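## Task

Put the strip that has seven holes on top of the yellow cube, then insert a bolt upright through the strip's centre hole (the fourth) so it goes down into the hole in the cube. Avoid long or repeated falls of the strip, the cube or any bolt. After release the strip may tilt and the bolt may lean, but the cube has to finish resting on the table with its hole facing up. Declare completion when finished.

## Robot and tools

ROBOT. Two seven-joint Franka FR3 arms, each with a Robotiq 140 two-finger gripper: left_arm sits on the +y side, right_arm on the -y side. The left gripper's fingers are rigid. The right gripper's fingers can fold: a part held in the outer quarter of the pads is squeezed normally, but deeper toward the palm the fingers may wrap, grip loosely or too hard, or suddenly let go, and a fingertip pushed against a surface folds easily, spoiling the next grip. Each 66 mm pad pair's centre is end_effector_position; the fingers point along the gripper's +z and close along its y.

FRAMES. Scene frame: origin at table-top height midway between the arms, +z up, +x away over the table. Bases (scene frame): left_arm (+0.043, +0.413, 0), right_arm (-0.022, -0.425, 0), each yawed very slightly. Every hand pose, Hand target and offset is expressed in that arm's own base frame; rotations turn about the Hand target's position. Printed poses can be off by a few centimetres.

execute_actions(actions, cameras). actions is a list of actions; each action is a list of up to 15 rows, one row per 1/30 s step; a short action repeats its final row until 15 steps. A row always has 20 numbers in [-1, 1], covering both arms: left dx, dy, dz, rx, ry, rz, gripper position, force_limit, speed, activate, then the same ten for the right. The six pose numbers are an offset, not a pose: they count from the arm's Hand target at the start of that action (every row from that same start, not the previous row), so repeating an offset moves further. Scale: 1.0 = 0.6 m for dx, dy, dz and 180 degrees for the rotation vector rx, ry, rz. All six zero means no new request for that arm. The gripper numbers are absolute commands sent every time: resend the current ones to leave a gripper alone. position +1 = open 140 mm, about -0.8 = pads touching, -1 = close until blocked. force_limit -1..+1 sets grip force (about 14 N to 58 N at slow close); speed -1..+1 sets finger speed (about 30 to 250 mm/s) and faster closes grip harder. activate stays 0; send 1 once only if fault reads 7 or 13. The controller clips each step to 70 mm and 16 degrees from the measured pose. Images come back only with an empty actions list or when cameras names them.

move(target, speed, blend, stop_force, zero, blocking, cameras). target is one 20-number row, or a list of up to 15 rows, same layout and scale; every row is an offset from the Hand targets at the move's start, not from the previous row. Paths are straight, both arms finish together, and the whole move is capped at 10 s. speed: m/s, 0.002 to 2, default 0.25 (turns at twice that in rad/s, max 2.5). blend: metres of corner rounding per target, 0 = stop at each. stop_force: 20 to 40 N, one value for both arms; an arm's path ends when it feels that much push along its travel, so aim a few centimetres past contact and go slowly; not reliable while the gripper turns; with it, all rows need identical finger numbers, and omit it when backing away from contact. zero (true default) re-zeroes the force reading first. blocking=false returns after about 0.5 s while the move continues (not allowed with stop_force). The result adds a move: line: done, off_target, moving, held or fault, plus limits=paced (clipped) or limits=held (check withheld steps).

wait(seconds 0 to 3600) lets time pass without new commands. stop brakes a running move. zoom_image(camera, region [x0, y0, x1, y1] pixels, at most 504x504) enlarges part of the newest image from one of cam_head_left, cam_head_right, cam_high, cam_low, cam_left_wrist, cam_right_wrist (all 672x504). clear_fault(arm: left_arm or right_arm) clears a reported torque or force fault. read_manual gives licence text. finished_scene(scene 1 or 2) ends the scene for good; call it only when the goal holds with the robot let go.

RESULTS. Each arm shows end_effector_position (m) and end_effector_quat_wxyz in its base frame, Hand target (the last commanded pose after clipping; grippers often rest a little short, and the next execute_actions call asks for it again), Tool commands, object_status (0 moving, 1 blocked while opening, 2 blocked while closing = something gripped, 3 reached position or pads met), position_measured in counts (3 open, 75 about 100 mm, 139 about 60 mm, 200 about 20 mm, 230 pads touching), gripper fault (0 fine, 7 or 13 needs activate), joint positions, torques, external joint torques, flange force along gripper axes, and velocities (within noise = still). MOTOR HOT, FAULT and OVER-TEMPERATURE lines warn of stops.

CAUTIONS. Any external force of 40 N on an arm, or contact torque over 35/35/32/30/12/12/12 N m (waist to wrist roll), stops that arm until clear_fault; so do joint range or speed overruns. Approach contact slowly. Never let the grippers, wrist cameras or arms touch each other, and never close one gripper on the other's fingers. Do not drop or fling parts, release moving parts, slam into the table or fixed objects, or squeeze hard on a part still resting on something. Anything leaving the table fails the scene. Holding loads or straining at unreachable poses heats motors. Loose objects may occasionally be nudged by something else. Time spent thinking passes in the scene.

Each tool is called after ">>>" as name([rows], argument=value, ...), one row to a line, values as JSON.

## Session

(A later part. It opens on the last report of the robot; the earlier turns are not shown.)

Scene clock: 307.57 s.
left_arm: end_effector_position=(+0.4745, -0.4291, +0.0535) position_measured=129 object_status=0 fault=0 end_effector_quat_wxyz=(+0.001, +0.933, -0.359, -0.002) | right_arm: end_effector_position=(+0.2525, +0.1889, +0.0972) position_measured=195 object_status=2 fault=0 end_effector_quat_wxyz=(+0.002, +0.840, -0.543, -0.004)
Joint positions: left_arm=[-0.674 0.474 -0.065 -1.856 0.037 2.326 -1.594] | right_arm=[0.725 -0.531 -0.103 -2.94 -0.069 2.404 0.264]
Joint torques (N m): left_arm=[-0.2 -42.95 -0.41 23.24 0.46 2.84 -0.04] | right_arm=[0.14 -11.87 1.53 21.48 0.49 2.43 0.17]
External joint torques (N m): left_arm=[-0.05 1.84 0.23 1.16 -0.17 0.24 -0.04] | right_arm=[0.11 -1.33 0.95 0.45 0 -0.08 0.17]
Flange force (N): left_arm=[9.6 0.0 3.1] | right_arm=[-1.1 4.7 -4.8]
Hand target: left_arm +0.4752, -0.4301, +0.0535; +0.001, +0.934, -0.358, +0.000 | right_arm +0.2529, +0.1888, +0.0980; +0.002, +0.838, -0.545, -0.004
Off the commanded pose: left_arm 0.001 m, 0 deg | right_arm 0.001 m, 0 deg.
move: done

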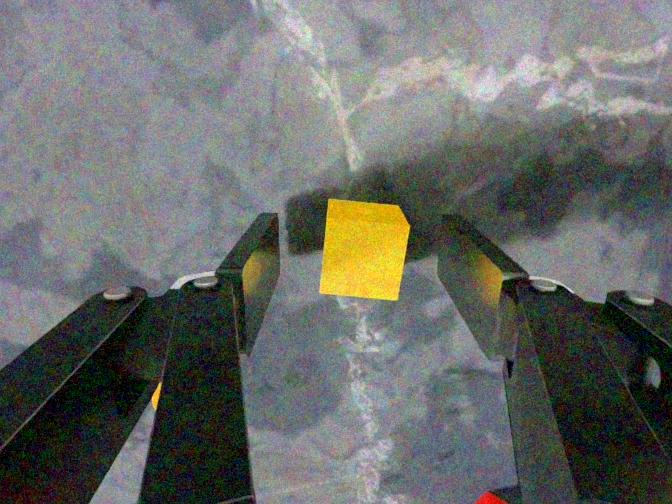

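>>> move([
  [0,0,0.1,0,0,0,0,-0.5,-0.7,0,0,0,0,0,0,0,-1,-0.5,-1,0],
  [0.0163,-0.0178,0.1,0.1178,0.1182,-0.0303,0,-0.5,-0.7,0,0,0,0,0,0,0,-1,-0.5,-1,0],
], blend=[0.01,0], speed=0.15, cameras=["cam_left_wrist"])

>>> zoom_image(camera="cam_left_wrist", region=[290, 120, 440, 270])

Scene clock: 330.70 s.
left_arm: end_effector_position=(+0.4852, -0.4408, +0.1134) position_measured=129 object_status=3 fault=0 end_effector_quat_wxyz=(-0.091, +0.894, -0.391, -0.199) | right_arm: end_effector_position=(+0.2525, +0.1889, +0.0972) position_measured=195 object_status=2 fault=0 end_effector_quat_wxyz=(+0.002, +0.840, -0.543, -0.004)
Joint positions: left_arm=[-0.741 1.148 -0.05 -0.504 0.079 1.211 -1.507] | right_arm=[0.725 -0.531 -0.103 -2.94 -0.069 2.404 0.264]
Joint velocities: left_arm=[0.001 0 -0.001 -0.001 0.001 -0.003 0.007] | right_arm=[within noise]
Joint torques (N m): left_arm=[-0.25 -54.59 0.72 24.81 0.78 1.07 0.41] | right_arm=[0.19 -11.8 1.61 21.42 0.49 2.44 0.16]
External joint torques (N m): left_arm=[-0.05 2.98 0.41 1.88 -0.17 -0.2 0.43] | right_arm=[0.18 -1.23 1.05 0.33 0 -0.08 0.16]
Flange force (N): left_arm=[0.0 0.0 0.0] | right_arm=[-1.4 4.7 -4.4]
Hand target: left_arm +0.4849, -0.4408, +0.1135; -0.104, +0.884, -0.390, -0.237 | right_arm +0.2529, +0.1888, +0.0980; +0.002, +0.838, -0.545, -0.004
Off the commanded pose: left_arm 0.000 m, 5 deg | right_arm 0.001 m, 0 deg.
elbow stopped short (left arm): the move would have taken joint 4 (elbow) straighter than the controller allows.
move: off_target (left_arm)

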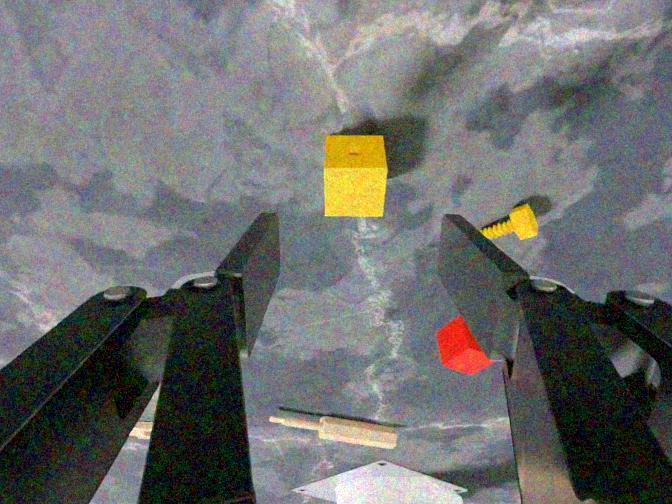

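Scaled by 3.360 from the camera's image (finer frame: 960x720).

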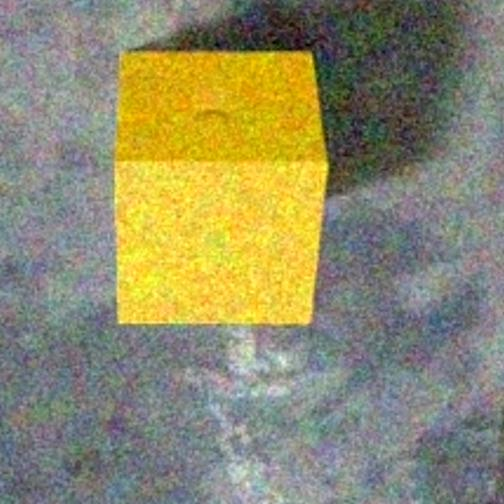

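>>> move(target=[-0.0041,0.0047,-0.0965,-0.0164,-0.015,0,0,-0.5,-0.7,0,0,0,0,0,0,0,-1,-0.5,-1,0], speed=0.1, cameras=["cam_left_wrist","cam_low"])

Scene clock: 361.27 s.
left_arm: end_effector_position=(+0.4811, -0.4367, +0.0544) position_measured=129 object_status=3 fault=0 end_effector_quat_wxyz=(-0.093, +0.890, -0.395, -0.209) | right_arm: end_effector_position=(+0.2525, +0.1889, +0.0972) position_measured=195 object_status=2 fault=0 end_effector_quat_wxyz=(+0.002, +0.840, -0.543, -0.004)
Joint positions: left_arm=[-0.733 1.112 -0.053 -0.724 0.079 1.374 -1.506] | right_arm=[0.725 -0.531 -0.103 -2.94 -0.069 2.404 0.264]
Joint velocities: left_arm=[0 -0.001 -0.001 0 0 0.005 -0.002] | right_arm=[within noise]
Joint torques (N m): left_arm=[0.6 -55.82 -0.33 24.29 0.73 1.31 -0.09] | right_arm=[0.15 -11.85 1.55 21.49 0.49 2.45 0.16]
External joint torques (N m): left_arm=[0.61 2.11 -0.43 0.89 -0.2 0.1 -0.07] | right_arm=[0.12 -1.35 0.96 0.46 0 -0.06 0.16]
Flange force (N): left_arm=[0.0 0.0 0.0] | right_arm=[-1.1 4.7 -4.8]
Hand target: left_arm +0.4825, -0.4379, +0.0556; -0.091, +0.892, -0.393, -0.206 | right_arm +0.2529, +0.1888, +0.0980; +0.002, +0.838, -0.545, -0.004
Off the commanded pose: left_arm 0.002 m, 1 deg | right_arm 0.001 m, 0 deg.
move: done
Images, in order (width x height): cam_low 672x504, cam_left_wrist 672x504.

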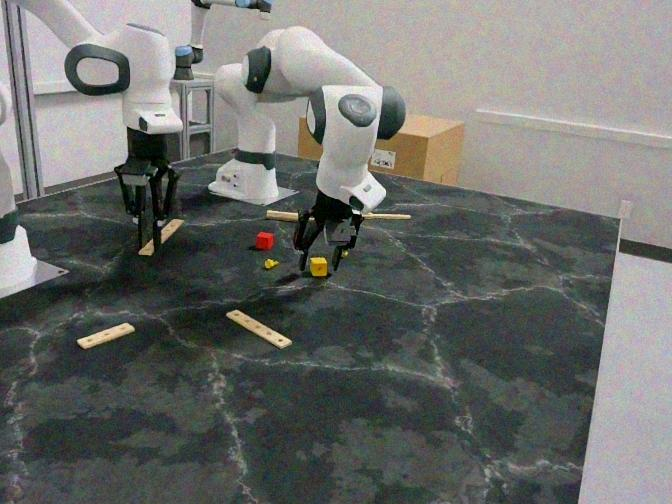

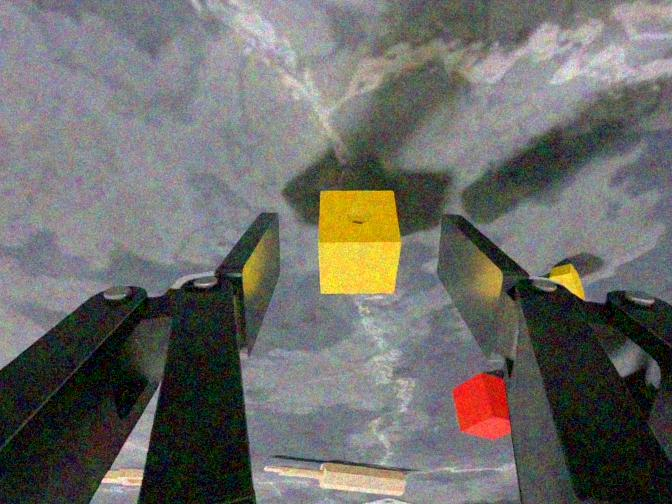

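>>> move(target=[0,0,0,0,0,0,-1,-0.5,-1,0,0,0,0,0,0,0,-1,-0.5,-1,0])

>>> wait(seconds=1.2, cameras=["cam_left_wrist"])

Scene clock: 384.10 s.
left_arm: end_effector_position=(+0.4813, -0.4369, +0.0545) position_measured=186 object_status=0 fault=0 end_effector_quat_wxyz=(-0.093, +0.890, -0.395, -0.208) | right_arm: end_effector_position=(+0.2525, +0.1889, +0.0972) position_measured=195 object_status=2 fault=0 end_effector_quat_wxyz=(+0.002, +0.840, -0.543, -0.004)
Joint positions: left_arm=[-0.733 1.11 -0.053 -0.725 0.079 1.376 -1.506] | right_arm=[0.725 -0.531 -0.103 -2.94 -0.069 2.404 0.264]
Joint torques (N m): left_arm=[0.58 -55.79 -0.32 24.55 0.73 1.45 -0.11] | right_arm=[0.15 -11.8 1.58 21.45 0.5 2.45 0.17]
External joint torques (N m): left_arm=[0.77 2.2 -0.34 1.11 -0.18 0.24 -0.1] | right_arm=[0.15 -1.32 1.03 0.46 0.01 -0.05 0.16]
Flange force (N): left_arm=[0.0 0.0 0.0] | right_arm=[-1.3 4.6 -4.7]
Hand target: left_arm +0.4825, -0.4379, +0.0556; -0.091, +0.892, -0.393, -0.206 | right_arm +0.2529, +0.1888, +0.0980; +0.002, +0.838, -0.545, -0.004
Off the commanded pose: left_arm 0.002 m, 0 deg | right_arm 0.001 m, 0 deg.
move: done

Scene clock: 385.30 s.
left_arm: end_effector_position=(+0.4813, -0.4369, +0.0545) position_measured=186 object_status=2 fault=0 end_effector_quat_wxyz=(-0.093, +0.890, -0.395, -0.208) | right_arm: end_effector_position=(+0.2525, +0.1889, +0.0972) position_measured=195 object_status=2 fault=0 end_effector_quat_wxyz=(+0.002, +0.840, -0.543, -0.004)
Joint positions: left_arm=[-0.733 1.11 -0.053 -0.725 0.079 1.376 -1.506] | right_arm=[0.725 -0.531 -0.103 -2.94 -0.069 2.404 0.264]
Joint torques (N m): left_arm=[0.54 -55.79 -0.31 24.35 0.72 1.44 -0.09] | right_arm=[0.12 -11.81 1.58 21.46 0.49 2.44 0.14]
External joint torques (N m): left_arm=[0.76 2 -0.33 1.01 -0.19 0.24 -0.08] | right_arm=[0.07 -1.27 0.98 0.38 0 -0.08 0.14]
Flange force (N): left_arm=[0.0 0.0 0.0] | right_arm=[-1.0 4.6 -4.6]
Hand target: left_arm +0.4825, -0.4379, +0.0556; -0.091, +0.892, -0.393, -0.206 | right_arm +0.2529, +0.1888, +0.0980; +0.002, +0.838, -0.545, -0.004
Tool commands: left_gripper/position=-1.0 left_gripper/force_limit=-0.5 left_gripper/speed=-1.0 left_gripper/activate=+0.0 right_gripper/position=-1.0 right_gripper/force_limit=-0.5 right_gripper/speed=-1.0 right_gripper/activate=+0.0
Off the commanded pose: left_arm 0.002 m, 0 deg | right_arm 0.001 m, 0 deg.
wait: 1.20 s; at rest by 0.17 s

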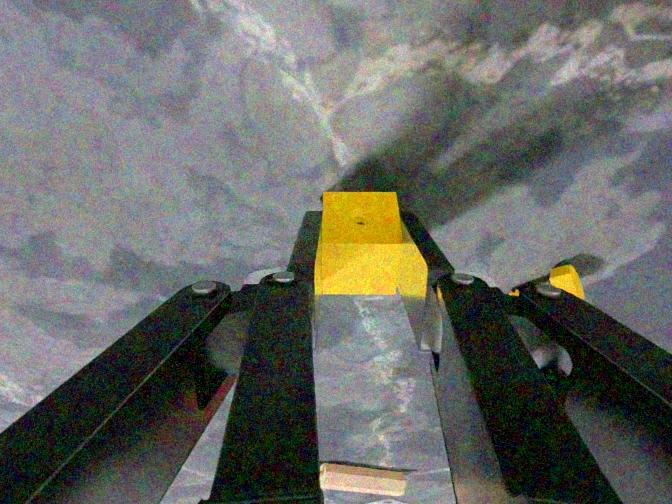

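>>> move([
  [0,0,0.12,0,0,0,-1,-0.5,-1,0,0,0,0,0,0,0,-1,-0.5,-1,0],
  [-0.0412,0.0447,0.14,-0.3645,-0.334,0,-1,-0.5,-1,0,0,0,0,0,0,0,-1,-0.5,-1,0],
], blend=[0.02,0], speed=0.22, cameras=["cam_left_wrist","cam_low"])

Scene clock: 402.70 s.
left_arm: end_effector_position=(+0.4583, -0.4093, +0.1379) position_measured=186 object_status=2 fault=0 end_effector_quat_wxyz=(+0.209, +0.784, -0.340, +0.476) | right_arm: end_effector_position=(+0.2525, +0.1889, +0.0972) position_measured=195 object_status=2 fault=0 end_effector_quat_wxyz=(+0.002, +0.840, -0.543, -0.004)
Joint positions: left_arm=[-0.249 0.446 -0.392 -2.711 0.131 4.191 -1.392] | right_arm=[0.725 -0.531 -0.103 -2.94 -0.069 2.404 0.264]
Joint velocities: left_arm=[-0.002 0 -0.001 0 0 0.004 0.003] | right_arm=[within noise]
Joint torques (N m): left_arm=[-0.08 -27.56 -3.87 11.07 0.79 3.79 0.47] | right_arm=[0.14 -11.84 1.56 21.46 0.49 2.44 0.16]
External joint torques (N m): left_arm=[0.05 2.04 0.14 1.47 0.16 0.33 0.44] | right_arm=[0.15 -1.31 1 0.41 0 -0.07 0.16]
Flange force (N): left_arm=[-7.5 -0.9 10.0] | right_arm=[-1.2 4.7 -4.7]
Hand target: left_arm +0.4578, -0.4111, +0.1396; +0.210, +0.780, -0.344, +0.478 | right_arm +0.2529, +0.1888, +0.0980; +0.002, +0.838, -0.545, -0.004
Off the commanded pose: left_arm 0.003 m, 1 deg | right_arm 0.001 m, 0 deg.
move: done
Images, in order (width x height): cam_low 672x504, cam_left_wrist 672x504.

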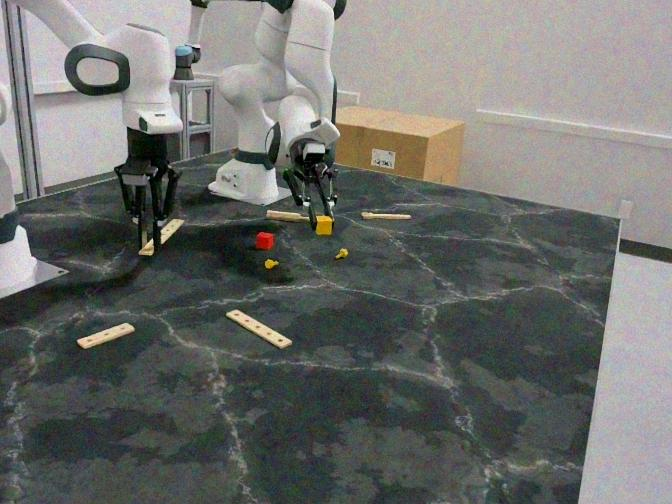

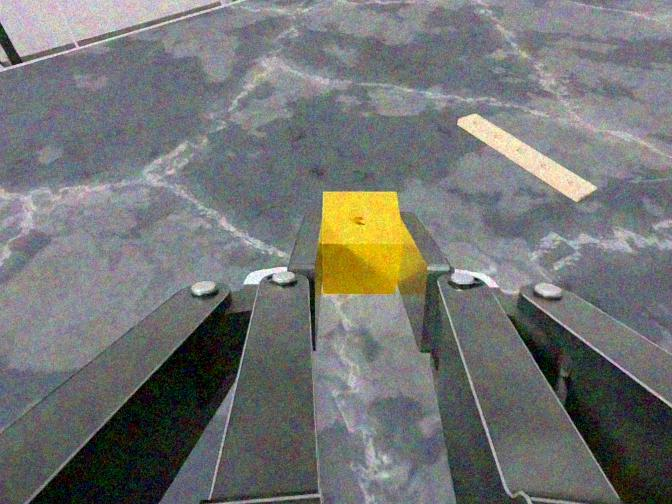

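>>> move(target=[0,0,-0.1527,0,0,0,-1,-0.5,-1,0,0,0,0,0,0,0,-1,-0.5,-1,0], speed=0.1, cameras=["cam_left_wrist","cam_low"])

>>> zoom_image(camera="cam_low", region=[240, 160, 400, 300])

Scene clock: 410.13 s.
left_arm: end_effector_position=(+0.4583, -0.4094, +0.0463) position_measured=186 object_status=2 fault=0 end_effector_quat_wxyz=(+0.209, +0.784, -0.341, +0.476) | right_arm: end_effector_position=(+0.2525, +0.1889, +0.0972) position_measured=195 object_status=2 fault=0 end_effector_quat_wxyz=(+0.002, +0.840, -0.543, -0.004)
Joint positions: left_arm=[-0.33 0.782 -0.299 -2.566 0.153 4.369 -1.31] | right_arm=[0.725 -0.531 -0.103 -2.94 -0.069 2.404 0.264]
Joint velocities: left_arm=[0.001 0.002 0.002 -0.001 0.002 0.003 0.001] | right_arm=[within noise]
Joint torques (N m): left_arm=[-0.66 -31.82 -5.04 6.73 0.77 3.75 0.39] | right_arm=[0.15 -11.8 1.6 21.45 0.49 2.45 0.15]
External joint torques (N m): left_arm=[-0.48 2.32 0.26 1.37 0.09 0.33 0.36] | right_arm=[0.14 -1.24 1.03 0.33 0 -0.08 0.15]
Flange force (N): left_arm=[-9.1 1.0 8.4] | right_arm=[-1.3 4.7 -4.4]
Hand target: left_arm +0.4578, -0.4111, +0.0480; +0.210, +0.780, -0.344, +0.478 | right_arm +0.2529, +0.1888, +0.0980; +0.002, +0.838, -0.545, -0.004
Off the commanded pose: left_arm 0.002 m, 1 deg | right_arm 0.001 m, 0 deg.
move: done
Images, in order (width x height): cam_low 672x504, cam_left_wrist 672x504.

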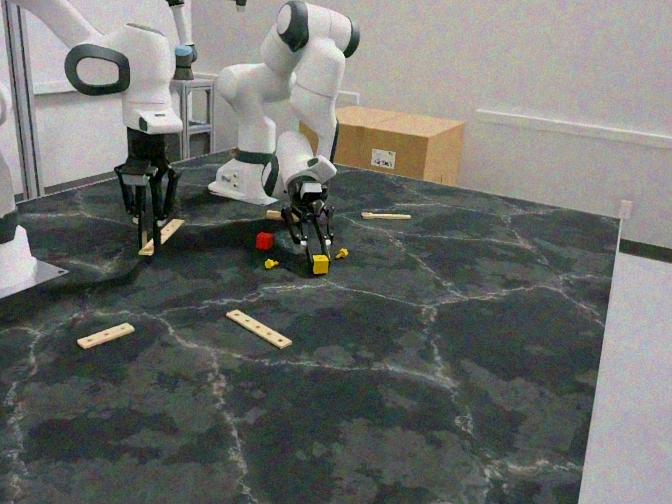

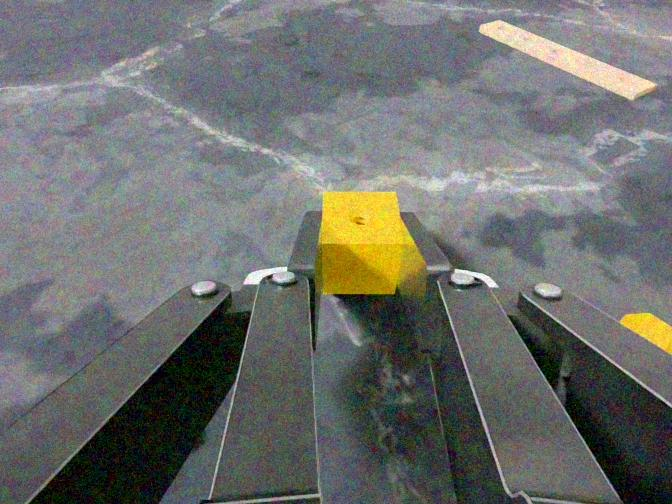

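Scaled by 3.150 from the camera's image (finer frame: 960x720).

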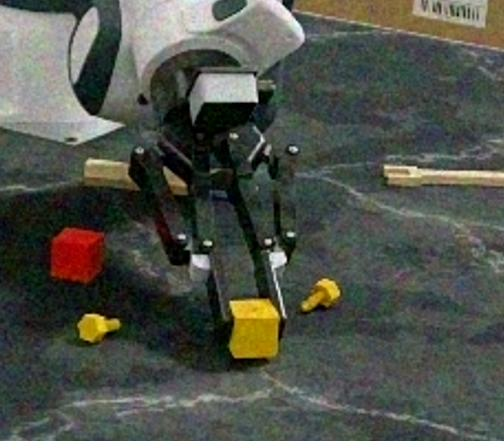

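>>> move(target=[0,0,-0.04,0,0,0,-1,-0.5,-1,0,0,0,0,0,0,0,-1,-0.5,-1,0], speed=0.012, stop_force=20, cameras=["cam_left_wrist"])

Scene clock: 416.23 s.
left_arm: end_effector_position=(+0.4638, -0.4139, +0.0402) position_measured=186 object_status=2 fault=0 end_effector_quat_wxyz=(+0.213, +0.772, -0.339, +0.494) | right_arm: end_effector_position=(+0.2525, +0.1889, +0.0972) position_measured=195 object_status=2 fault=0 end_effector_quat_wxyz=(+0.002, +0.840, -0.543, -0.004)
Joint positions: left_arm=[-0.358 0.851 -0.271 -2.513 0.17 4.432 -1.306] | right_arm=[0.725 -0.531 -0.103 -2.94 -0.069 2.404 0.264]
Joint torques (N m): left_arm=[-0.07 -26.67 -2.35 3.14 -0.28 0.02 0.21] | right_arm=[0.16 -11.84 1.6 21.43 0.5 2.44 0.15]
External joint torques (N m): left_arm=[0.17 8.53 2.91 -1.77 -0.92 -3.35 0.19] | right_arm=[0.13 -1.3 1.01 0.39 0.01 -0.07 0.15]
Flange force (N): left_arm=[-18.9 -1.0 13.0] | right_arm=[-1.2 4.7 -4.6]
Hand target: left_arm +0.4578, -0.4111, +0.0240; +0.210, +0.780, -0.344, +0.478 | right_arm +0.2529, +0.1888, +0.0980; +0.002, +0.838, -0.545, -0.004
Off the commanded pose: left_arm 0.018 m, 2 deg | right_arm 0.001 m, 0 deg.
move: off_target (left_arm)

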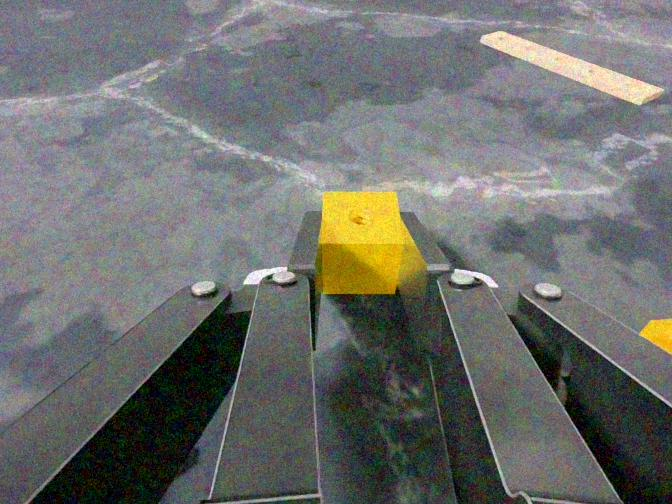

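>>> move(target=[0.007,-0.004,0.032,0,0,0,-1,-0.5,-1,0,0,0,0,0,0,0,-1,-0.5,-1,0], speed=0.03)

>>> move(target=[0,0,0,0,0,0,-0.2,-0.5,-1,0,0,0,0,0,0,0,-1,-0.5,-1,0], cameras=["cam_left_wrist"])

Scene clock: 423.30 s.
left_arm: end_effector_position=(+0.4609, -0.4149, +0.0435) position_measured=186 object_status=2 fault=0 end_effector_quat_wxyz=(+0.211, +0.778, -0.347, +0.480) | right_arm: end_effector_position=(+0.2525, +0.1889, +0.0972) position_measured=195 object_status=2 fault=0 end_effector_quat_wxyz=(+0.002, +0.840, -0.543, -0.004)
Joint positions: left_arm=[-0.351 0.801 -0.278 -2.54 0.168 4.375 -1.312] | right_arm=[0.725 -0.531 -0.103 -2.94 -0.069 2.404 0.264]
Joint velocities: left_arm=[-0.001 -0.001 0.002 -0.001 0 -0.005 -0.001] | right_arm=[within noise]
Joint torques (N m): left_arm=[0.8 -33.67 -5.62 6.14 0.17 3.28 -0.1] | right_arm=[0.14 -11.83 1.58 21.45 0.49 2.44 0.18]
External joint torques (N m): left_arm=[0.94 1.13 -0.56 0.67 -0.48 -0.15 -0.13] | right_arm=[0.16 -1.32 1.04 0.37 0 -0.07 0.17]
Flange force (N): left_arm=[-2.5 0.1 4.0] | right_arm=[-1.3 4.9 -4.7]
Hand target: left_arm +0.4620, -0.4135, +0.0432; +0.210, +0.780, -0.344, +0.478 | right_arm +0.2529, +0.1888, +0.0980; +0.002, +0.838, -0.545, -0.004
Off the commanded pose: left_arm 0.002 m, 0 deg | right_arm 0.001 m, 0 deg.
move: done

Scene clock: 424.23 s.
left_arm: end_effector_position=(+0.4609, -0.4149, +0.0436) position_measured=154 object_status=0 fault=0 end_effector_quat_wxyz=(+0.211, +0.778, -0.346, +0.480) | right_arm: end_effector_position=(+0.2525, +0.1889, +0.0972) position_measured=195 object_status=2 fault=0 end_effector_quat_wxyz=(+0.002, +0.840, -0.543, -0.004)
Joint positions: left_arm=[-0.35 0.801 -0.279 -2.54 0.168 4.375 -1.312] | right_arm=[0.725 -0.531 -0.103 -2.94 -0.069 2.404 0.264]
Joint torques (N m): left_arm=[0.7 -33.52 -5.61 6.11 0.17 3.18 -0.01] | right_arm=[0.16 -11.83 1.57 21.45 0.49 2.45 0.18]
External joint torques (N m): left_arm=[0.87 1.2 -0.51 0.69 -0.48 -0.23 -0.03] | right_arm=[0.13 -1.36 0.99 0.43 0 -0.06 0.18]
Flange force (N): left_arm=[-2.6 0.2 4.4] | right_arm=[-1.2 4.8 -4.8]
Hand target: left_arm +0.4620, -0.4135, +0.0432; +0.210, +0.780, -0.344, +0.478 | right_arm +0.2529, +0.1888, +0.0980; +0.002, +0.838, -0.545, -0.004
Off the commanded pose: left_arm 0.002 m, 0 deg | right_arm 0.001 m, 0 deg.
move: done

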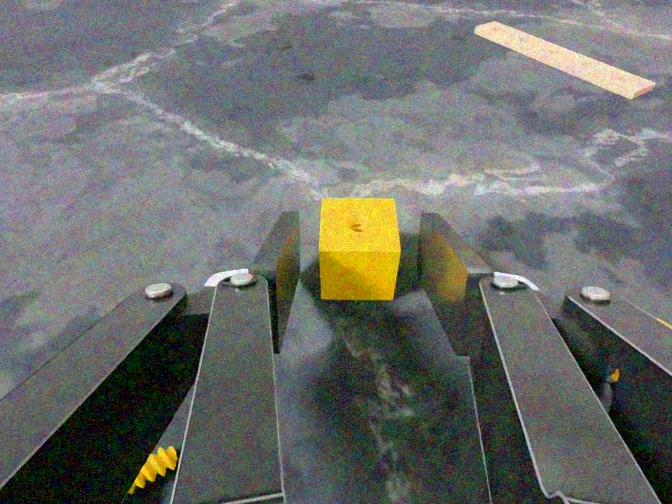

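>>> move([
  [-0.1,0.11,0.08,0,0,0,0,-0.5,-1,0,0,0,0,0,0,0,-1,-0.5,-1,0],
  [-0.12,0.05,0.26,0.185,0.02,-0.179,0,-0.5,-1,0,0,0,0,0,0,0,-1,-0.5,-1,0],
  [-0.145,-0.091,0.161,0.3698,0.0407,-0.3588,0,-0.5,-1,0,0,0,0,0,0,0,-1,-0.5,-1,0],
], blend=[0.02,0.04,0], speed=[0.1,0.25,0.25], cameras=["cam_left_wrist","cam_high"])

Scene clock: 449.17 s.
left_arm: end_effector_position=(+0.3773, -0.4670, +0.1400) position_measured=129 object_status=3 fault=0 end_effector_quat_wxyz=(+0.004, -0.492, +0.870, -0.020) | right_arm: end_effector_position=(+0.2525, +0.1889, +0.0972) position_measured=195 object_status=2 fault=0 end_effector_quat_wxyz=(+0.002, +0.840, -0.543, -0.004)
Joint positions: left_arm=[-1.412 1.067 1.168 -1.145 2.178 4.562 -3.006] | right_arm=[0.725 -0.531 -0.103 -2.94 -0.069 2.404 0.264]
Joint velocities: left_arm=[-0.002 0 0.001 0.001 -0.002 0.005 -0.003] | right_arm=[within noise]
Joint torques (N m): left_arm=[-0.26 -43.99 18.16 12.76 -1.42 2.75 -0.16] | right_arm=[0.13 -11.84 1.57 21.44 0.48 2.44 0.15]
External joint torques (N m): left_arm=[-0.11 2.9 0.48 0.96 -0.42 0.32 -0.16] | right_arm=[0.11 -1.37 1 0.52 0 -0.04 0.14]
Flange force (N): left_arm=[0.0 0.0 0.0] | right_arm=[-1.2 4.6 -4.9]
Hand target: left_arm +0.3750, -0.4681, +0.1398; +0.000, -0.500, +0.866, +0.000 | right_arm +0.2529, +0.1888, +0.0980; +0.002, +0.838, -0.545, -0.004
Off the commanded pose: left_arm 0.003 m, 3 deg | right_arm 0.001 m, 0 deg.
joint sent to its limit (left arm) — joint 6 (wrist pitch), upper limit; joint 7 (wrist roll), lower limit. The joint targets still meet the commanded pose.
move: off_target (left_arm); limits=paced
Images, in order (width x height): cam_high 672x504, cam_left_wrist 672x504.

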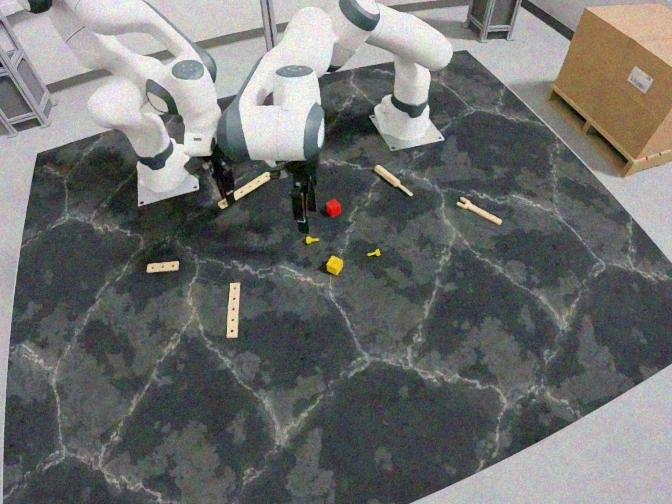

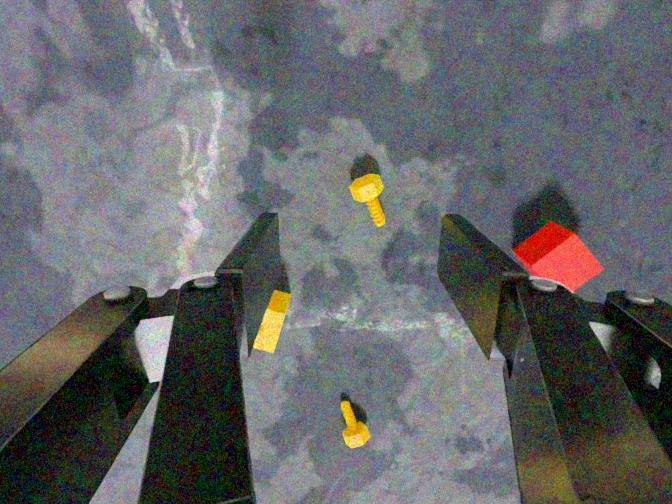

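>>> move([
  [0.025,0.141,0.15,-0.185,-0.02,0.179,0,-0.5,-1,0,0,0,0,0,0,0,-1,-0.5,-1,0],
  [0.045,0.201,0.15,-0.3698,-0.0407,0.3588,0,-0.5,-1,0,0,0,0,0,0,0,-1,-0.5,-1,0],
], blend=[0.04,0], speed=0.25)

Scene clock: 460.63 s.
left_arm: end_effector_position=(+0.4009, -0.3482, +0.2282) position_measured=129 object_status=3 fault=0 end_effector_quat_wxyz=(+0.211, +0.782, -0.343, +0.475) | right_arm: end_effector_position=(+0.2525, +0.1889, +0.0972) position_measured=195 object_status=2 fault=0 end_effector_quat_wxyz=(+0.002, +0.840, -0.543, -0.004)
Joint positions: left_arm=[-2.166 0.446 1.748 -2.957 0.644 4.231 -2.152] | right_arm=[0.725 -0.531 -0.103 -2.94 -0.069 2.404 0.264]
Joint velocities: left_arm=[0.001 0 0 0.001 -0.001 0.003 0.006] | right_arm=[within noise]
Joint torques (N m): left_arm=[0.71 -3.8 8.32 14.19 -2.18 3.39 0.4] | right_arm=[0.11 -11.84 1.56 21.45 0.48 2.44 0.12]
External joint torques (N m): left_arm=[0.8 1.11 -0.42 1.31 -0.43 0.27 0.37] | right_arm=[0.1 -1.37 1 0.37 -0.01 -0.08 0.12]
Flange force (N): left_arm=[0.0 0.0 0.0] | right_arm=[-1.0 5.0 -4.8]
Hand target: left_arm +0.4020, -0.3475, +0.2298; +0.210, +0.780, -0.344, +0.478 | right_arm +0.2529, +0.1888, +0.0980; +0.002, +0.838, -0.545, -0.004
Off the commanded pose: left_arm 0.002 m, 0 deg | right_arm 0.001 m, 0 deg.
move: done

>>> move([
  [0.163,-0.17,-0.05,0.256,0.2346,0,0,-0.5,-1,0,0,0,0,0,0,0,-1,-0.5,-1,0],
  [0.163,-0.17,-0.12,0.35,0.32,0,0,-0.5,-1,0,0,0,0,0,0,0,-1,-0.5,-1,0],
], blend=[0.03,0], speed=0.25)

Scene clock: 477.20 s.
left_arm: end_effector_position=(+0.5000, -0.4489, +0.1586) position_measured=129 object_status=3 fault=0 end_effector_quat_wxyz=(+0.059, +0.922, -0.383, -0.023) | right_arm: end_effector_position=(+0.2525, +0.1889, +0.0972) position_measured=195 object_status=2 fault=0 end_effector_quat_wxyz=(+0.002, +0.840, -0.543, -0.004)
Joint positions: left_arm=[-2.855 -1.203 1.595 -1.546 1.089 1.643 -2.032] | right_arm=[0.725 -0.531 -0.103 -2.94 -0.069 2.404 0.264]
Joint velocities: left_arm=[0.001 -0.002 0 0 0.002 -0.003 0.005] | right_arm=[within noise]
Joint torques (N m): left_arm=[0.07 37.06 -30.09 10.19 0.84 2.51 0.25] | right_arm=[0.17 -11.82 1.58 21.49 0.49 2.44 0.15]
External joint torques (N m): left_arm=[0.3 -2.22 -0.46 1.57 0.21 -0.23 0.23] | right_arm=[0.18 -1.31 1.02 0.44 0 -0.07 0.15]
Flange force (N): left_arm=[7.3 -2.0 -0.4] | right_arm=[-1.3 4.6 -4.7]
Hand target: left_arm +0.4998, -0.4495, +0.1578; -0.032, +0.910, -0.393, -0.127 | right_arm +0.2529, +0.1888, +0.0980; +0.002, +0.838, -0.545, -0.004
Off the commanded pose: left_arm 0.001 m, 24 deg; orientation clipped | right_arm 0.001 m, 0 deg.
joint sent to its limit (left arm) — joint 1 (waist), lower limit. The joint targets are off in orientation, not in position.
move: off_target (left_arm); limits=paced

>>> move(target=[-0.163,0.17,0.12,-0.3178,-0.2912,0,0,-0.5,-1,0,0,0,0,0,0,0,-1,-0.5,-1,0], speed=0.25, cameras=["cam_high","cam_head_right"])

Scene clock: 515.30 s.
left_arm: end_effector_position=(+0.4022, -0.3474, +0.2285) position_measured=129 object_status=3 fault=0 end_effector_quat_wxyz=(+0.228, +0.779, -0.353, +0.467) | right_arm: end_effector_position=(+0.2525, +0.1889, +0.0972) position_measured=195 object_status=2 fault=0 end_effector_quat_wxyz=(+0.002, +0.840, -0.543, -0.004)
Joint positions: left_arm=[-1.699 -1.644 1.612 -2.874 2.373 2.385 -2.466] | right_arm=[0.725 -0.531 -0.103 -2.94 -0.069 2.404 0.264]
Joint torques (N m): left_arm=[0.85 10.85 -19.97 -0.67 0.77 2.72 -0.07] | right_arm=[0.14 -11.81 1.58 21.45 0.49 2.44 0.12]
External joint torques (N m): left_arm=[0.9 -1.23 0.54 1.35 0.16 0.03 -0.1] | right_arm=[0.13 -1.27 1.01 0.33 0 -0.08 0.12]
Flange force (N): left_arm=[-2.5 -2.5 2.0] | right_arm=[-1.1 4.8 -4.5]
Hand target: left_arm +0.4020, -0.3475, +0.2298; +0.229, +0.778, -0.351, +0.468 | right_arm +0.2529, +0.1888, +0.0980; +0.002, +0.838, -0.545, -0.004
Off the commanded pose: left_arm 0.001 m, 0 deg | right_arm 0.001 m, 0 deg.
move: done
Images, in order (width x height): cam_head_right 672x504, cam_high 672x504.

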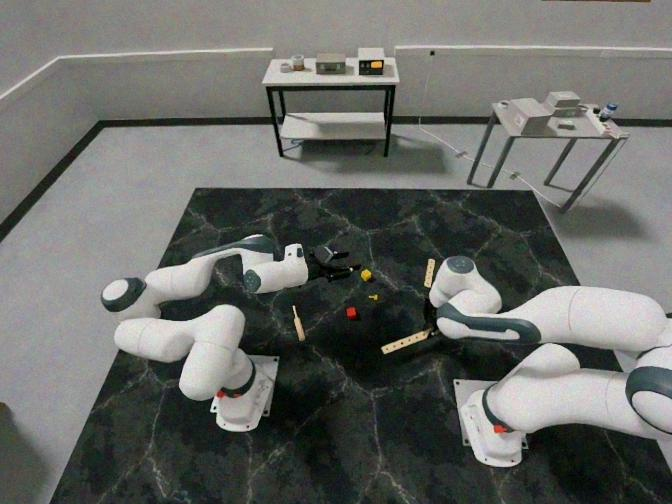

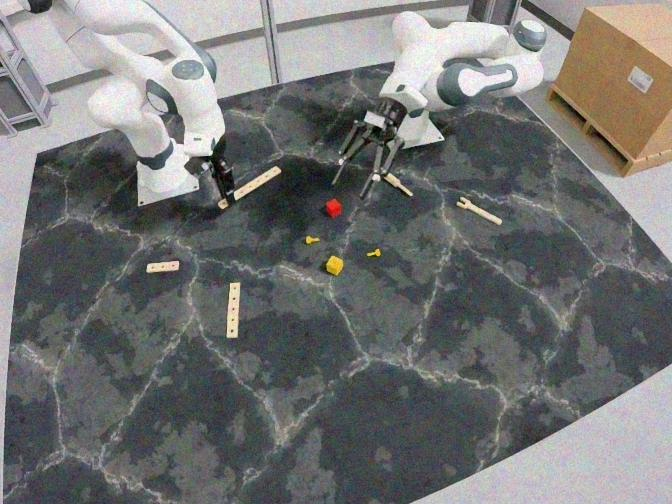

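>>> move(target=[-0.03,0,0.13,0.2573,0.2357,0,0,-0.5,-1,0,0,0,0,0,0,0,-1,-0.5,-1,0], speed=0.25)

Scene clock: 547.73 s.
left_arm: end_effector_position=(+0.3853, -0.3480, +0.3078) position_measured=129 object_status=3 fault=0 end_effector_quat_wxyz=(+0.020, +0.918, -0.396, -0.006) | right_arm: end_effector_position=(+0.2525, +0.1889, +0.0972) position_measured=195 object_status=2 fault=0 end_effector_quat_wxyz=(+0.002, +0.840, -0.543, -0.004)
Joint positions: left_arm=[-2.417 -0.968 1.191 -1.928 0.842 1.508 -2.114] | right_arm=[0.725 -0.531 -0.103 -2.94 -0.069 2.404 0.264]
Joint velocities: left_arm=[0 0 0 0 0 -0.002 0.005] | right_arm=[within noise]
Joint torques (N m): left_arm=[-0.09 18.92 -24.94 16.85 0.59 2.35 0.4] | right_arm=[0.16 -11.78 1.58 21.44 0.49 2.44 0.16]
External joint torques (N m): left_arm=[0.1 -1.19 0.18 2.3 -0.21 -0.31 0.39] | right_arm=[0.15 -1.36 1.02 0.49 0 -0.04 0.16]
Flange force (N): left_arm=[6.7 -2.4 -4.8] | right_arm=[-1.3 4.6 -4.8]
Hand target: left_arm +0.3840, -0.3475, +0.3078; +0.020, +0.917, -0.399, -0.009 | right_arm +0.2529, +0.1888, +0.0980; +0.002, +0.838, -0.545, -0.004
Off the commanded pose: left_arm 0.001 m, 0 deg | right_arm 0.001 m, 0 deg.
move: done

>>> move([
  [0,0,0,0,0,0,0,-0.5,-1,0,0.078,-0.148,0.1,0,0,-0.102,-1,-0.5,-1,0],
  [0,0,0,0,0,0,0,-0.5,-1,0,0.112,-0.315,0.17,0,0,-0.204,-1,-0.5,-1,0],
], blend=[0.04,0], speed=0.2)

>>> move([
  [-0.275,-0.204,0,0,0,-0.128,0,-0.5,-1,0,0,0,0,0,0,0,-1,-0.5,-1,0],
  [-0.567,-0.251,0,0,0,-0.239,0,-0.5,-1,0,0,0,0,0,0,0,-1,-0.5,-1,0],
], blend=[0.04,0], speed=0.25, cameras=["cam_high","cam_head_right"])

Scene clock: 580.47 s.
left_arm: end_effector_position=(+0.3853, -0.3478, +0.3077) position_measured=129 object_status=3 fault=0 end_effector_quat_wxyz=(+0.020, +0.918, -0.397, -0.007) | right_arm: end_effector_position=(+0.3202, +0.0002, +0.1993) position_measured=195 object_status=2 fault=0 end_effector_quat_wxyz=(+0.000, -0.627, +0.779, +0.004)
Joint positions: left_arm=[-2.417 -0.968 1.191 -1.928 0.842 1.508 -2.113] | right_arm=[0.228 -0.728 -0.223 -2.77 -0.159 2.044 0.349]
Joint velocities: left_arm=[within noise] | right_arm=[0 0 0.001 0.001 -0.001 -0.004 0.002]
Joint torques (N m): left_arm=[-0.11 18.95 -24.88 16.82 0.58 2.39 0.33] | right_arm=[-0.19 -7.55 4.09 24.85 0.69 2.4 0.19]
External joint torques (N m): left_arm=[0.02 -1.17 0.3 2.17 -0.23 -0.28 0.32] | right_arm=[-0.18 -0.64 1.44 1.01 0.03 -0.11 0.19]
Flange force (N): left_arm=[6.8 -2.1 -4.3] | right_arm=[-2.1 1.6 -3.6]
Hand target: left_arm +0.3840, -0.3475, +0.3078; +0.020, +0.917, -0.399, -0.009 | right_arm +0.3201, -0.0002, +0.2000; +0.000, -0.624, +0.781, +0.004
Off the commanded pose: left_arm 0.001 m, 0 deg | right_arm 0.001 m, 0 deg.
move: done

Scene clock: 583.47 s.
left_arm: end_effector_position=(+0.0440, -0.4968, +0.3070) position_measured=129 object_status=3 fault=0 end_effector_quat_wxyz=(+0.013, +0.708, -0.706, -0.016) | right_arm: end_effector_position=(+0.3200, +0.0000, +0.1993) position_measured=195 object_status=2 fault=0 end_effector_quat_wxyz=(-0.001, -0.627, +0.779, +0.004)
Joint positions: left_arm=[-2.858 -0.6 1.14 -2.028 0.506 1.733 -1.884] | right_arm=[0.226 -0.728 -0.222 -2.77 -0.159 2.044 0.349]
Joint velocities: left_arm=[0 0.001 0 0 -0.001 0 0.006] | right_arm=[within noise]
Joint torques (N m): left_arm=[0.7 6.68 -16.15 23.13 0.32 2.89 0.49] | right_arm=[0.06 -7.56 3.61 24.84 0.78 2.44 0.24]
External joint torques (N m): left_arm=[0.75 0.37 0.49 1.95 -0.48 0.25 0.48] | right_arm=[0.11 -0.67 1.02 1.01 0.12 -0.06 0.24]
Flange force (N): left_arm=[7.3 -1.7 -3.9] | right_arm=[-2.1 1.3 -3.4]
Hand target: left_arm +0.0438, -0.4981, +0.3078; +0.016, +0.707, -0.707, -0.016 | right_arm +0.3201, -0.0002, +0.2000; +0.000, -0.624, +0.781, +0.004
Off the commanded pose: left_arm 0.002 m, 0 deg | right_arm 0.001 m, 0 deg.
joint read past its limit (left arm) — joint 1 (waist), lower limit.
joint sent to its limit (left arm) — joint 1 (waist), lower limit. The joint targets still meet the commanded pose.
move: done
Images, in order (width x height): cam_head_right 672x504, cam_high 672x504.

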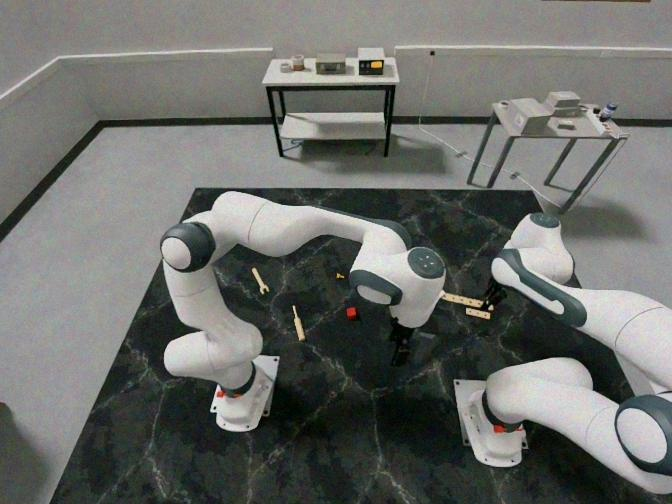

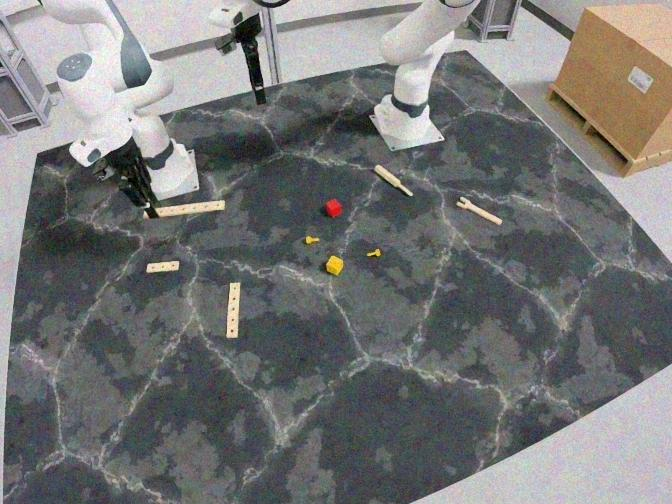

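>>> move(target=[0.005,-0.09,0,0,0,0,0,-0.5,-1,0,0,0,0,0,0,0,-1,-0.5,-1,0], speed=0.15)

>>> move(target=[0.006,-0.08,0,0,0,0,0,-0.5,-1,0,0,0,0,0,0,0,-1,-0.5,-1,0], speed=0.1)

Scene clock: 597.33 s.
left_arm: end_effector_position=(+0.0472, -0.5528, +0.3075) position_measured=129 object_status=3 fault=0 end_effector_quat_wxyz=(+0.016, +0.708, -0.706, -0.014) | right_arm: end_effector_position=(+0.3200, +0.0000, +0.1993) position_measured=195 object_status=2 fault=0 end_effector_quat_wxyz=(-0.001, -0.627, +0.779, +0.004)
Joint positions: left_arm=[-2.857 -0.116 1.34 -1.869 0.074 1.843 -1.541] | right_arm=[0.226 -0.728 -0.222 -2.77 -0.159 2.044 0.349]
Joint velocities: left_arm=[-0.001 0 -0.001 0.002 0.001 0 0.004] | right_arm=[within noise]
Joint torques (N m): left_arm=[0.28 -1.83 -3.11 26.43 0.3 2.37 0.32] | right_arm=[0.08 -7.56 3.62 24.87 0.79 2.44 0.23]
External joint torques (N m): left_arm=[0.38 0.79 0.68 1.76 -0.46 -0.27 0.31] | right_arm=[0.07 -0.65 0.94 1.01 0.13 -0.07 0.23]
Flange force (N): left_arm=[0.0 0.0 0.0] | right_arm=[-1.9 1.1 -3.3]
Hand target: left_arm +0.0468, -0.5521, +0.3078; +0.016, +0.707, -0.707, -0.016 | right_arm +0.3201, -0.0002, +0.2000; +0.000, -0.624, +0.781, +0.004
Off the commanded pose: left_arm 0.001 m, 0 deg | right_arm 0.001 m, 0 deg.
joint read past its limit (left arm) — joint 1 (waist), lower limit.
joint sent to its limit (left arm) — joint 1 (waist), lower limit. The joint targets still meet the commanded pose.
move: done

Scene clock: 599.17 s.
left_arm: end_effector_position=(+0.0507, -0.6007, +0.3072) position_measured=129 object_status=3 fault=0 end_effector_quat_wxyz=(+0.015, +0.709, -0.705, -0.014) | right_arm: end_effector_position=(+0.3200, +0.0000, +0.1993) position_measured=195 object_status=2 fault=0 end_effector_quat_wxyz=(-0.001, -0.627, +0.779, +0.004)
Joint positions: left_arm=[-2.495 0.29 1.169 -1.667 -0.313 1.765 -1.281] | right_arm=[0.226 -0.728 -0.222 -2.77 -0.159 2.044 0.349]
Joint velocities: left_arm=[0.001 -0.002 0 0.001 0.001 -0.001 0.006] | right_arm=[within noise]
Joint torques (N m): left_arm=[0.59 -21.18 8.31 25.43 0.59 2.35 0.32] | right_arm=[0.07 -7.56 3.59 24.82 0.79 2.44 0.22]
External joint torques (N m): left_arm=[0.89 0.69 0.05 1.68 -0.14 -0.24 0.32] | right_arm=[0.14 -0.61 1.02 0.92 0.13 -0.07 0.22]
Flange force (N): left_arm=[17.1 -3.6 -4.8] | right_arm=[-2.1 1.3 -3.2]
Hand target: left_arm +0.0504, -0.6001, +0.3078; +0.016, +0.707, -0.707, -0.016 | right_arm +0.3201, -0.0002, +0.2000; +0.000, -0.624, +0.781, +0.004
Off the commanded pose: left_arm 0.001 m, 0 deg | right_arm 0.001 m, 0 deg.
move: done

>>> move(target=[0.416,0,0.04,0,0,0.122,0,-0.5,-1,0,0,0,0,0,0,0,-1,-0.5,-1,0], speed=0.15)

Scene clock: 606.87 s.
left_arm: end_effector_position=(+0.3010, -0.6004, +0.3319) position_measured=129 object_status=3 fault=0 end_effector_quat_wxyz=(+0.018, +0.828, -0.561, -0.010) | right_arm: end_effector_position=(+0.3200, +0.0000, +0.1993) position_measured=195 object_status=2 fault=0 end_effector_quat_wxyz=(-0.001, -0.627, +0.779, +0.004)
Joint positions: left_arm=[-1.778 0.581 1.03 -1.231 -0.529 1.547 -1.217] | right_arm=[0.226 -0.728 -0.222 -2.77 -0.159 2.044 0.349]
Joint velocities: left_arm=[0.002 -0.001 -0.002 0 -0.001 -0.005 0] | right_arm=[within noise]
Joint torques (N m): left_arm=[0.51 -36.2 13.22 22.8 0.58 2.34 -0.03] | right_arm=[0.05 -7.53 3.6 24.82 0.77 2.44 0.24]
External joint torques (N m): left_arm=[0.74 1.75 -0.28 1.63 -0.14 -0.27 -0.03] | right_arm=[0.13 -0.57 1.01 0.94 0.11 -0.07 0.24]
Flange force (N): left_arm=[22.6 -3.2 -8.3] | right_arm=[-2.1 1.1 -3.1]
Hand target: left_arm +0.3000, -0.6001, +0.3318; +0.018, +0.829, -0.560, -0.013 | right_arm +0.3201, -0.0002, +0.2000; +0.000, -0.624, +0.781, +0.004
Off the commanded pose: left_arm 0.001 m, 0 deg | right_arm 0.001 m, 0 deg.
move: done

>>> move(target=[0.333,0.083,-0.22,0,0,0.083,0,-0.5,-1,0,0,0,0,0,0,0,-1,-0.5,-1,0], speed=0.2)

Scene clock: 611.50 s.
left_arm: end_effector_position=(+0.4999, -0.5497, +0.1998) position_measured=129 object_status=3 fault=0 end_effector_quat_wxyz=(+0.018, +0.893, -0.450, -0.010) | right_arm: end_effector_position=(+0.3200, +0.0000, +0.1993) position_measured=195 object_status=2 fault=0 end_effector_quat_wxyz=(-0.001, -0.627, +0.779, +0.004)
Joint positions: left_arm=[-1.33 0.878 0.922 -1.078 -0.702 1.663 -1.18] | right_arm=[0.226 -0.728 -0.222 -2.77 -0.159 2.044 0.349]
Joint velocities: left_arm=[0.004 -0.002 -0.002 -0.001 -0.001 0 -0.002] | right_arm=[within noise]
Joint torques (N m): left_arm=[0.58 -46.62 16.38 20.96 0.51 2.58 -0.1] | right_arm=[0.07 -7.54 3.6 24.82 0.78 2.44 0.23]
External joint torques (N m): left_arm=[0.62 2.43 -0.15 1.52 -0.24 -0.03 -0.1] | right_arm=[0.07 -0.64 0.95 0.98 0.12 -0.07 0.23]
Flange force (N): left_arm=[25.7 -3.7 -3.4] | right_arm=[-1.9 1.2 -3.2]
Hand target: left_arm +0.4998, -0.5503, +0.1998; +0.020, +0.894, -0.447, -0.010 | right_arm +0.3201, -0.0002, +0.2000; +0.000, -0.624, +0.781, +0.004
Off the commanded pose: left_arm 0.001 m, 0 deg | right_arm 0.001 m, 0 deg.
move: done

>>> move([
  [-0.02,0.1,-0.08,0.111,0.083,0,0,-0.5,-1,0,0,0,0,0,0,0,-1,-0.5,-1,0],
  [-0.1,0.16,-0.08,0,0,0,0,-0.5,-1,0,0,0,0,0,0,0,-1,-0.5,-1,0],
], speed=0.2, blend=[0.01,0])

Scene clock: 624.03 s.
left_arm: end_effector_position=(+0.4390, -0.4532, +0.1511) position_measured=129 object_status=3 fault=0 end_effector_quat_wxyz=(+0.017, +0.895, -0.445, -0.012) | right_arm: end_effector_position=(+0.3200, +0.0000, +0.1993) position_measured=195 object_status=2 fault=0 end_effector_quat_wxyz=(-0.001, -0.627, +0.779, +0.004)
Joint positions: left_arm=[-1.717 0.612 1.112 -1.779 -0.639 1.976 -1.042] | right_arm=[0.226 -0.728 -0.222 -2.77 -0.159 2.044 0.349]
Joint velocities: left_arm=[0.002 0 0.001 -0.002 0 0.004 0.006] | right_arm=[within noise]
Joint torques (N m): left_arm=[0.22 -30.49 16.61 21.17 0.56 2.85 0.34] | right_arm=[0.06 -7.57 3.59 24.82 0.79 2.43 0.25]
External joint torques (N m): left_arm=[0.21 0.94 -0.42 0.75 -0.15 0.27 0.33] | right_arm=[0.07 -0.69 0.94 1.04 0.12 -0.06 0.25]
Flange force (N): left_arm=[6.9 -1.9 1.7] | right_arm=[-1.9 1.2 -3.4]
Hand target: left_arm +0.4398, -0.4543, +0.1518; +0.020, +0.894, -0.447, -0.010 | right_arm +0.3201, -0.0002, +0.2000; +0.000, -0.624, +0.781, +0.004
Off the commanded pose: left_arm 0.002 m, 0 deg | right_arm 0.001 m, 0 deg.
elbow stopped short (left arm): the move would have taken joint 4 (elbow) straighter than the controller allows.
move: done

>>> move(target=[-0.091,-0.01,-0.02,0,0,-0.372,0,-0.5,-1,0,0,0,0,0,0,0,-1,-0.5,-1,0], speed=0.2, cameras=["cam_left_wrist"])

Scene clock: 634.43 s.
left_arm: end_effector_position=(+0.3833, -0.4607, +0.1389) position_measured=129 object_status=3 fault=0 end_effector_quat_wxyz=(-0.012, -0.502, +0.864, +0.021) | right_arm: end_effector_position=(+0.3200, +0.0000, +0.1993) position_measured=195 object_status=2 fault=0 end_effector_quat_wxyz=(-0.001, -0.627, +0.779, +0.004)
Joint positions: left_arm=[-1.586 0.374 0.784 -1.902 -0.321 2.101 -0.14] | right_arm=[0.226 -0.728 -0.222 -2.77 -0.159 2.044 0.349]
Joint velocities: left_arm=[0 -0.001 -0.001 0 0 0 0.005] | right_arm=[within noise]
Joint torques (N m): left_arm=[0.4 -31.76 8.5 23.23 0.7 2.7 0.3] | right_arm=[0.1 -7.57 3.62 24.83 0.78 2.44 0.23]
External joint torques (N m): left_arm=[0.56 0.85 0.02 0.81 0.08 0.26 0.3] | right_arm=[0.16 -0.69 1.05 1.03 0.12 -0.05 0.23]
Flange force (N): left_arm=[1.2 -7.1 1.1] | right_arm=[-2.2 1.3 -3.4]
Hand target: left_arm +0.3852, -0.4603, +0.1398; -0.011, -0.499, +0.866, +0.019 | right_arm +0.3201, -0.0002, +0.2000; +0.000, -0.624, +0.781, +0.004
Off the commanded pose: left_arm 0.002 m, 0 deg | right_arm 0.001 m, 0 deg.
move: done

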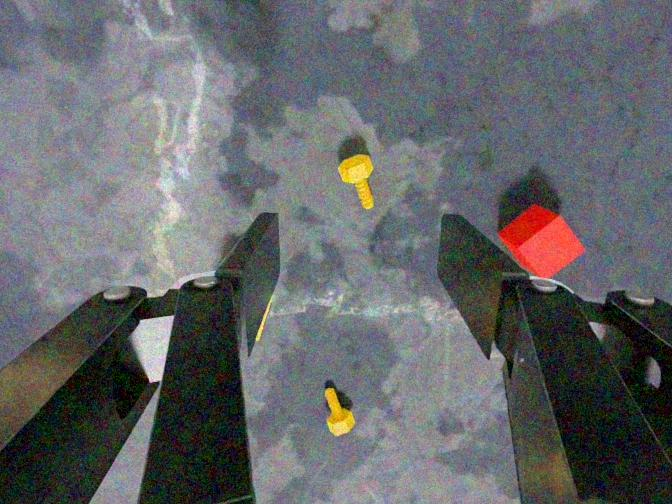

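>>> zoom_image(camera="cam_left_wrist", region=[310, 130, 410, 230])

Scaled by 5.040 from the camera's image (finer frame: 960x720).

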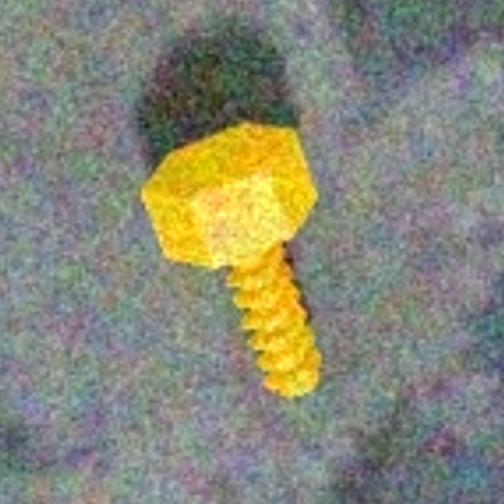

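>>> move(target=[-0.0258,-0.0513,-0.083,0.0742,-0.0412,0.1146,0,-0.5,-1,0,0,0,0,0,0,0,-1,-0.5,-1,0], speed=0.15, cameras=["cam_left_wrist"])

>>> zoom_image(camera="cam_left_wrist", region=[260, 150, 460, 300])

Scene clock: 682.87 s.
left_arm: end_effector_position=(+0.3716, -0.4903, +0.0903) position_measured=129 object_status=3 fault=0 end_effector_quat_wxyz=(+0.100, -0.641, +0.756, +0.084) | right_arm: end_effector_position=(+0.3200, +0.0000, +0.1993) position_measured=195 object_status=2 fault=0 end_effector_quat_wxyz=(-0.001, -0.627, +0.779, +0.004)
Joint positions: left_arm=[-1.72 0.718 0.886 -1.66 -0.37 1.941 -0.586] | right_arm=[0.226 -0.728 -0.222 -2.77 -0.159 2.044 0.349]
Joint velocities: left_arm=[0.001 0 0 0.001 0 0 -0.006] | right_arm=[within noise]
Joint torques (N m): left_arm=[0 -37.03 16.92 21.18 0.53 1.9 -0.17] | right_arm=[0.1 -7.55 3.63 24.83 0.78 2.44 0.23]
External joint torques (N m): left_arm=[0.26 2.38 0.31 1.5 -0.43 -0.24 -0.16] | right_arm=[0.11 -0.6 0.97 0.97 0.12 -0.07 0.23]
Flange force (N): left_arm=[11.1 -10.1 -1.0] | right_arm=[-2.0 1.1 -3.2]
Hand target: left_arm +0.3697, -0.4911, +0.0900; +0.099, -0.644, +0.754, +0.085 | right_arm +0.3201, -0.0002, +0.2000; +0.000, -0.624, +0.781, +0.004
Off the commanded pose: left_arm 0.002 m, 0 deg | right_arm 0.001 m, 0 deg.
move: done

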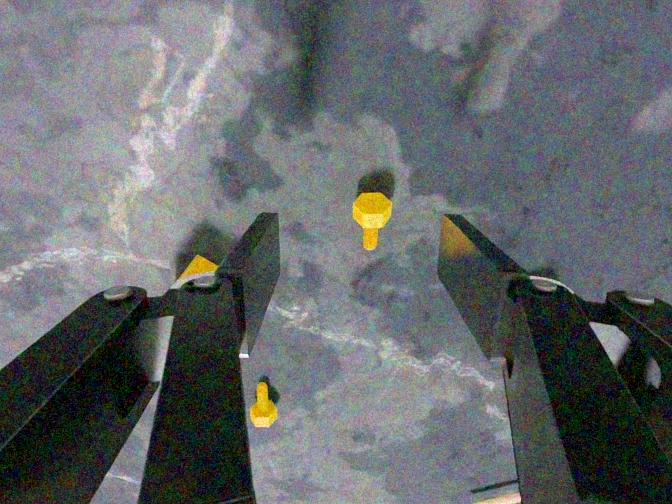

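Scaled by 2.520 from the camera's image (finer frame: 960x720).

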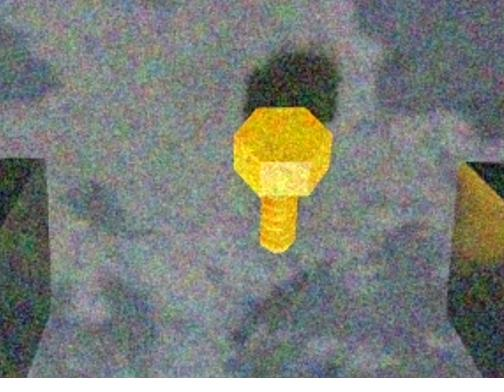

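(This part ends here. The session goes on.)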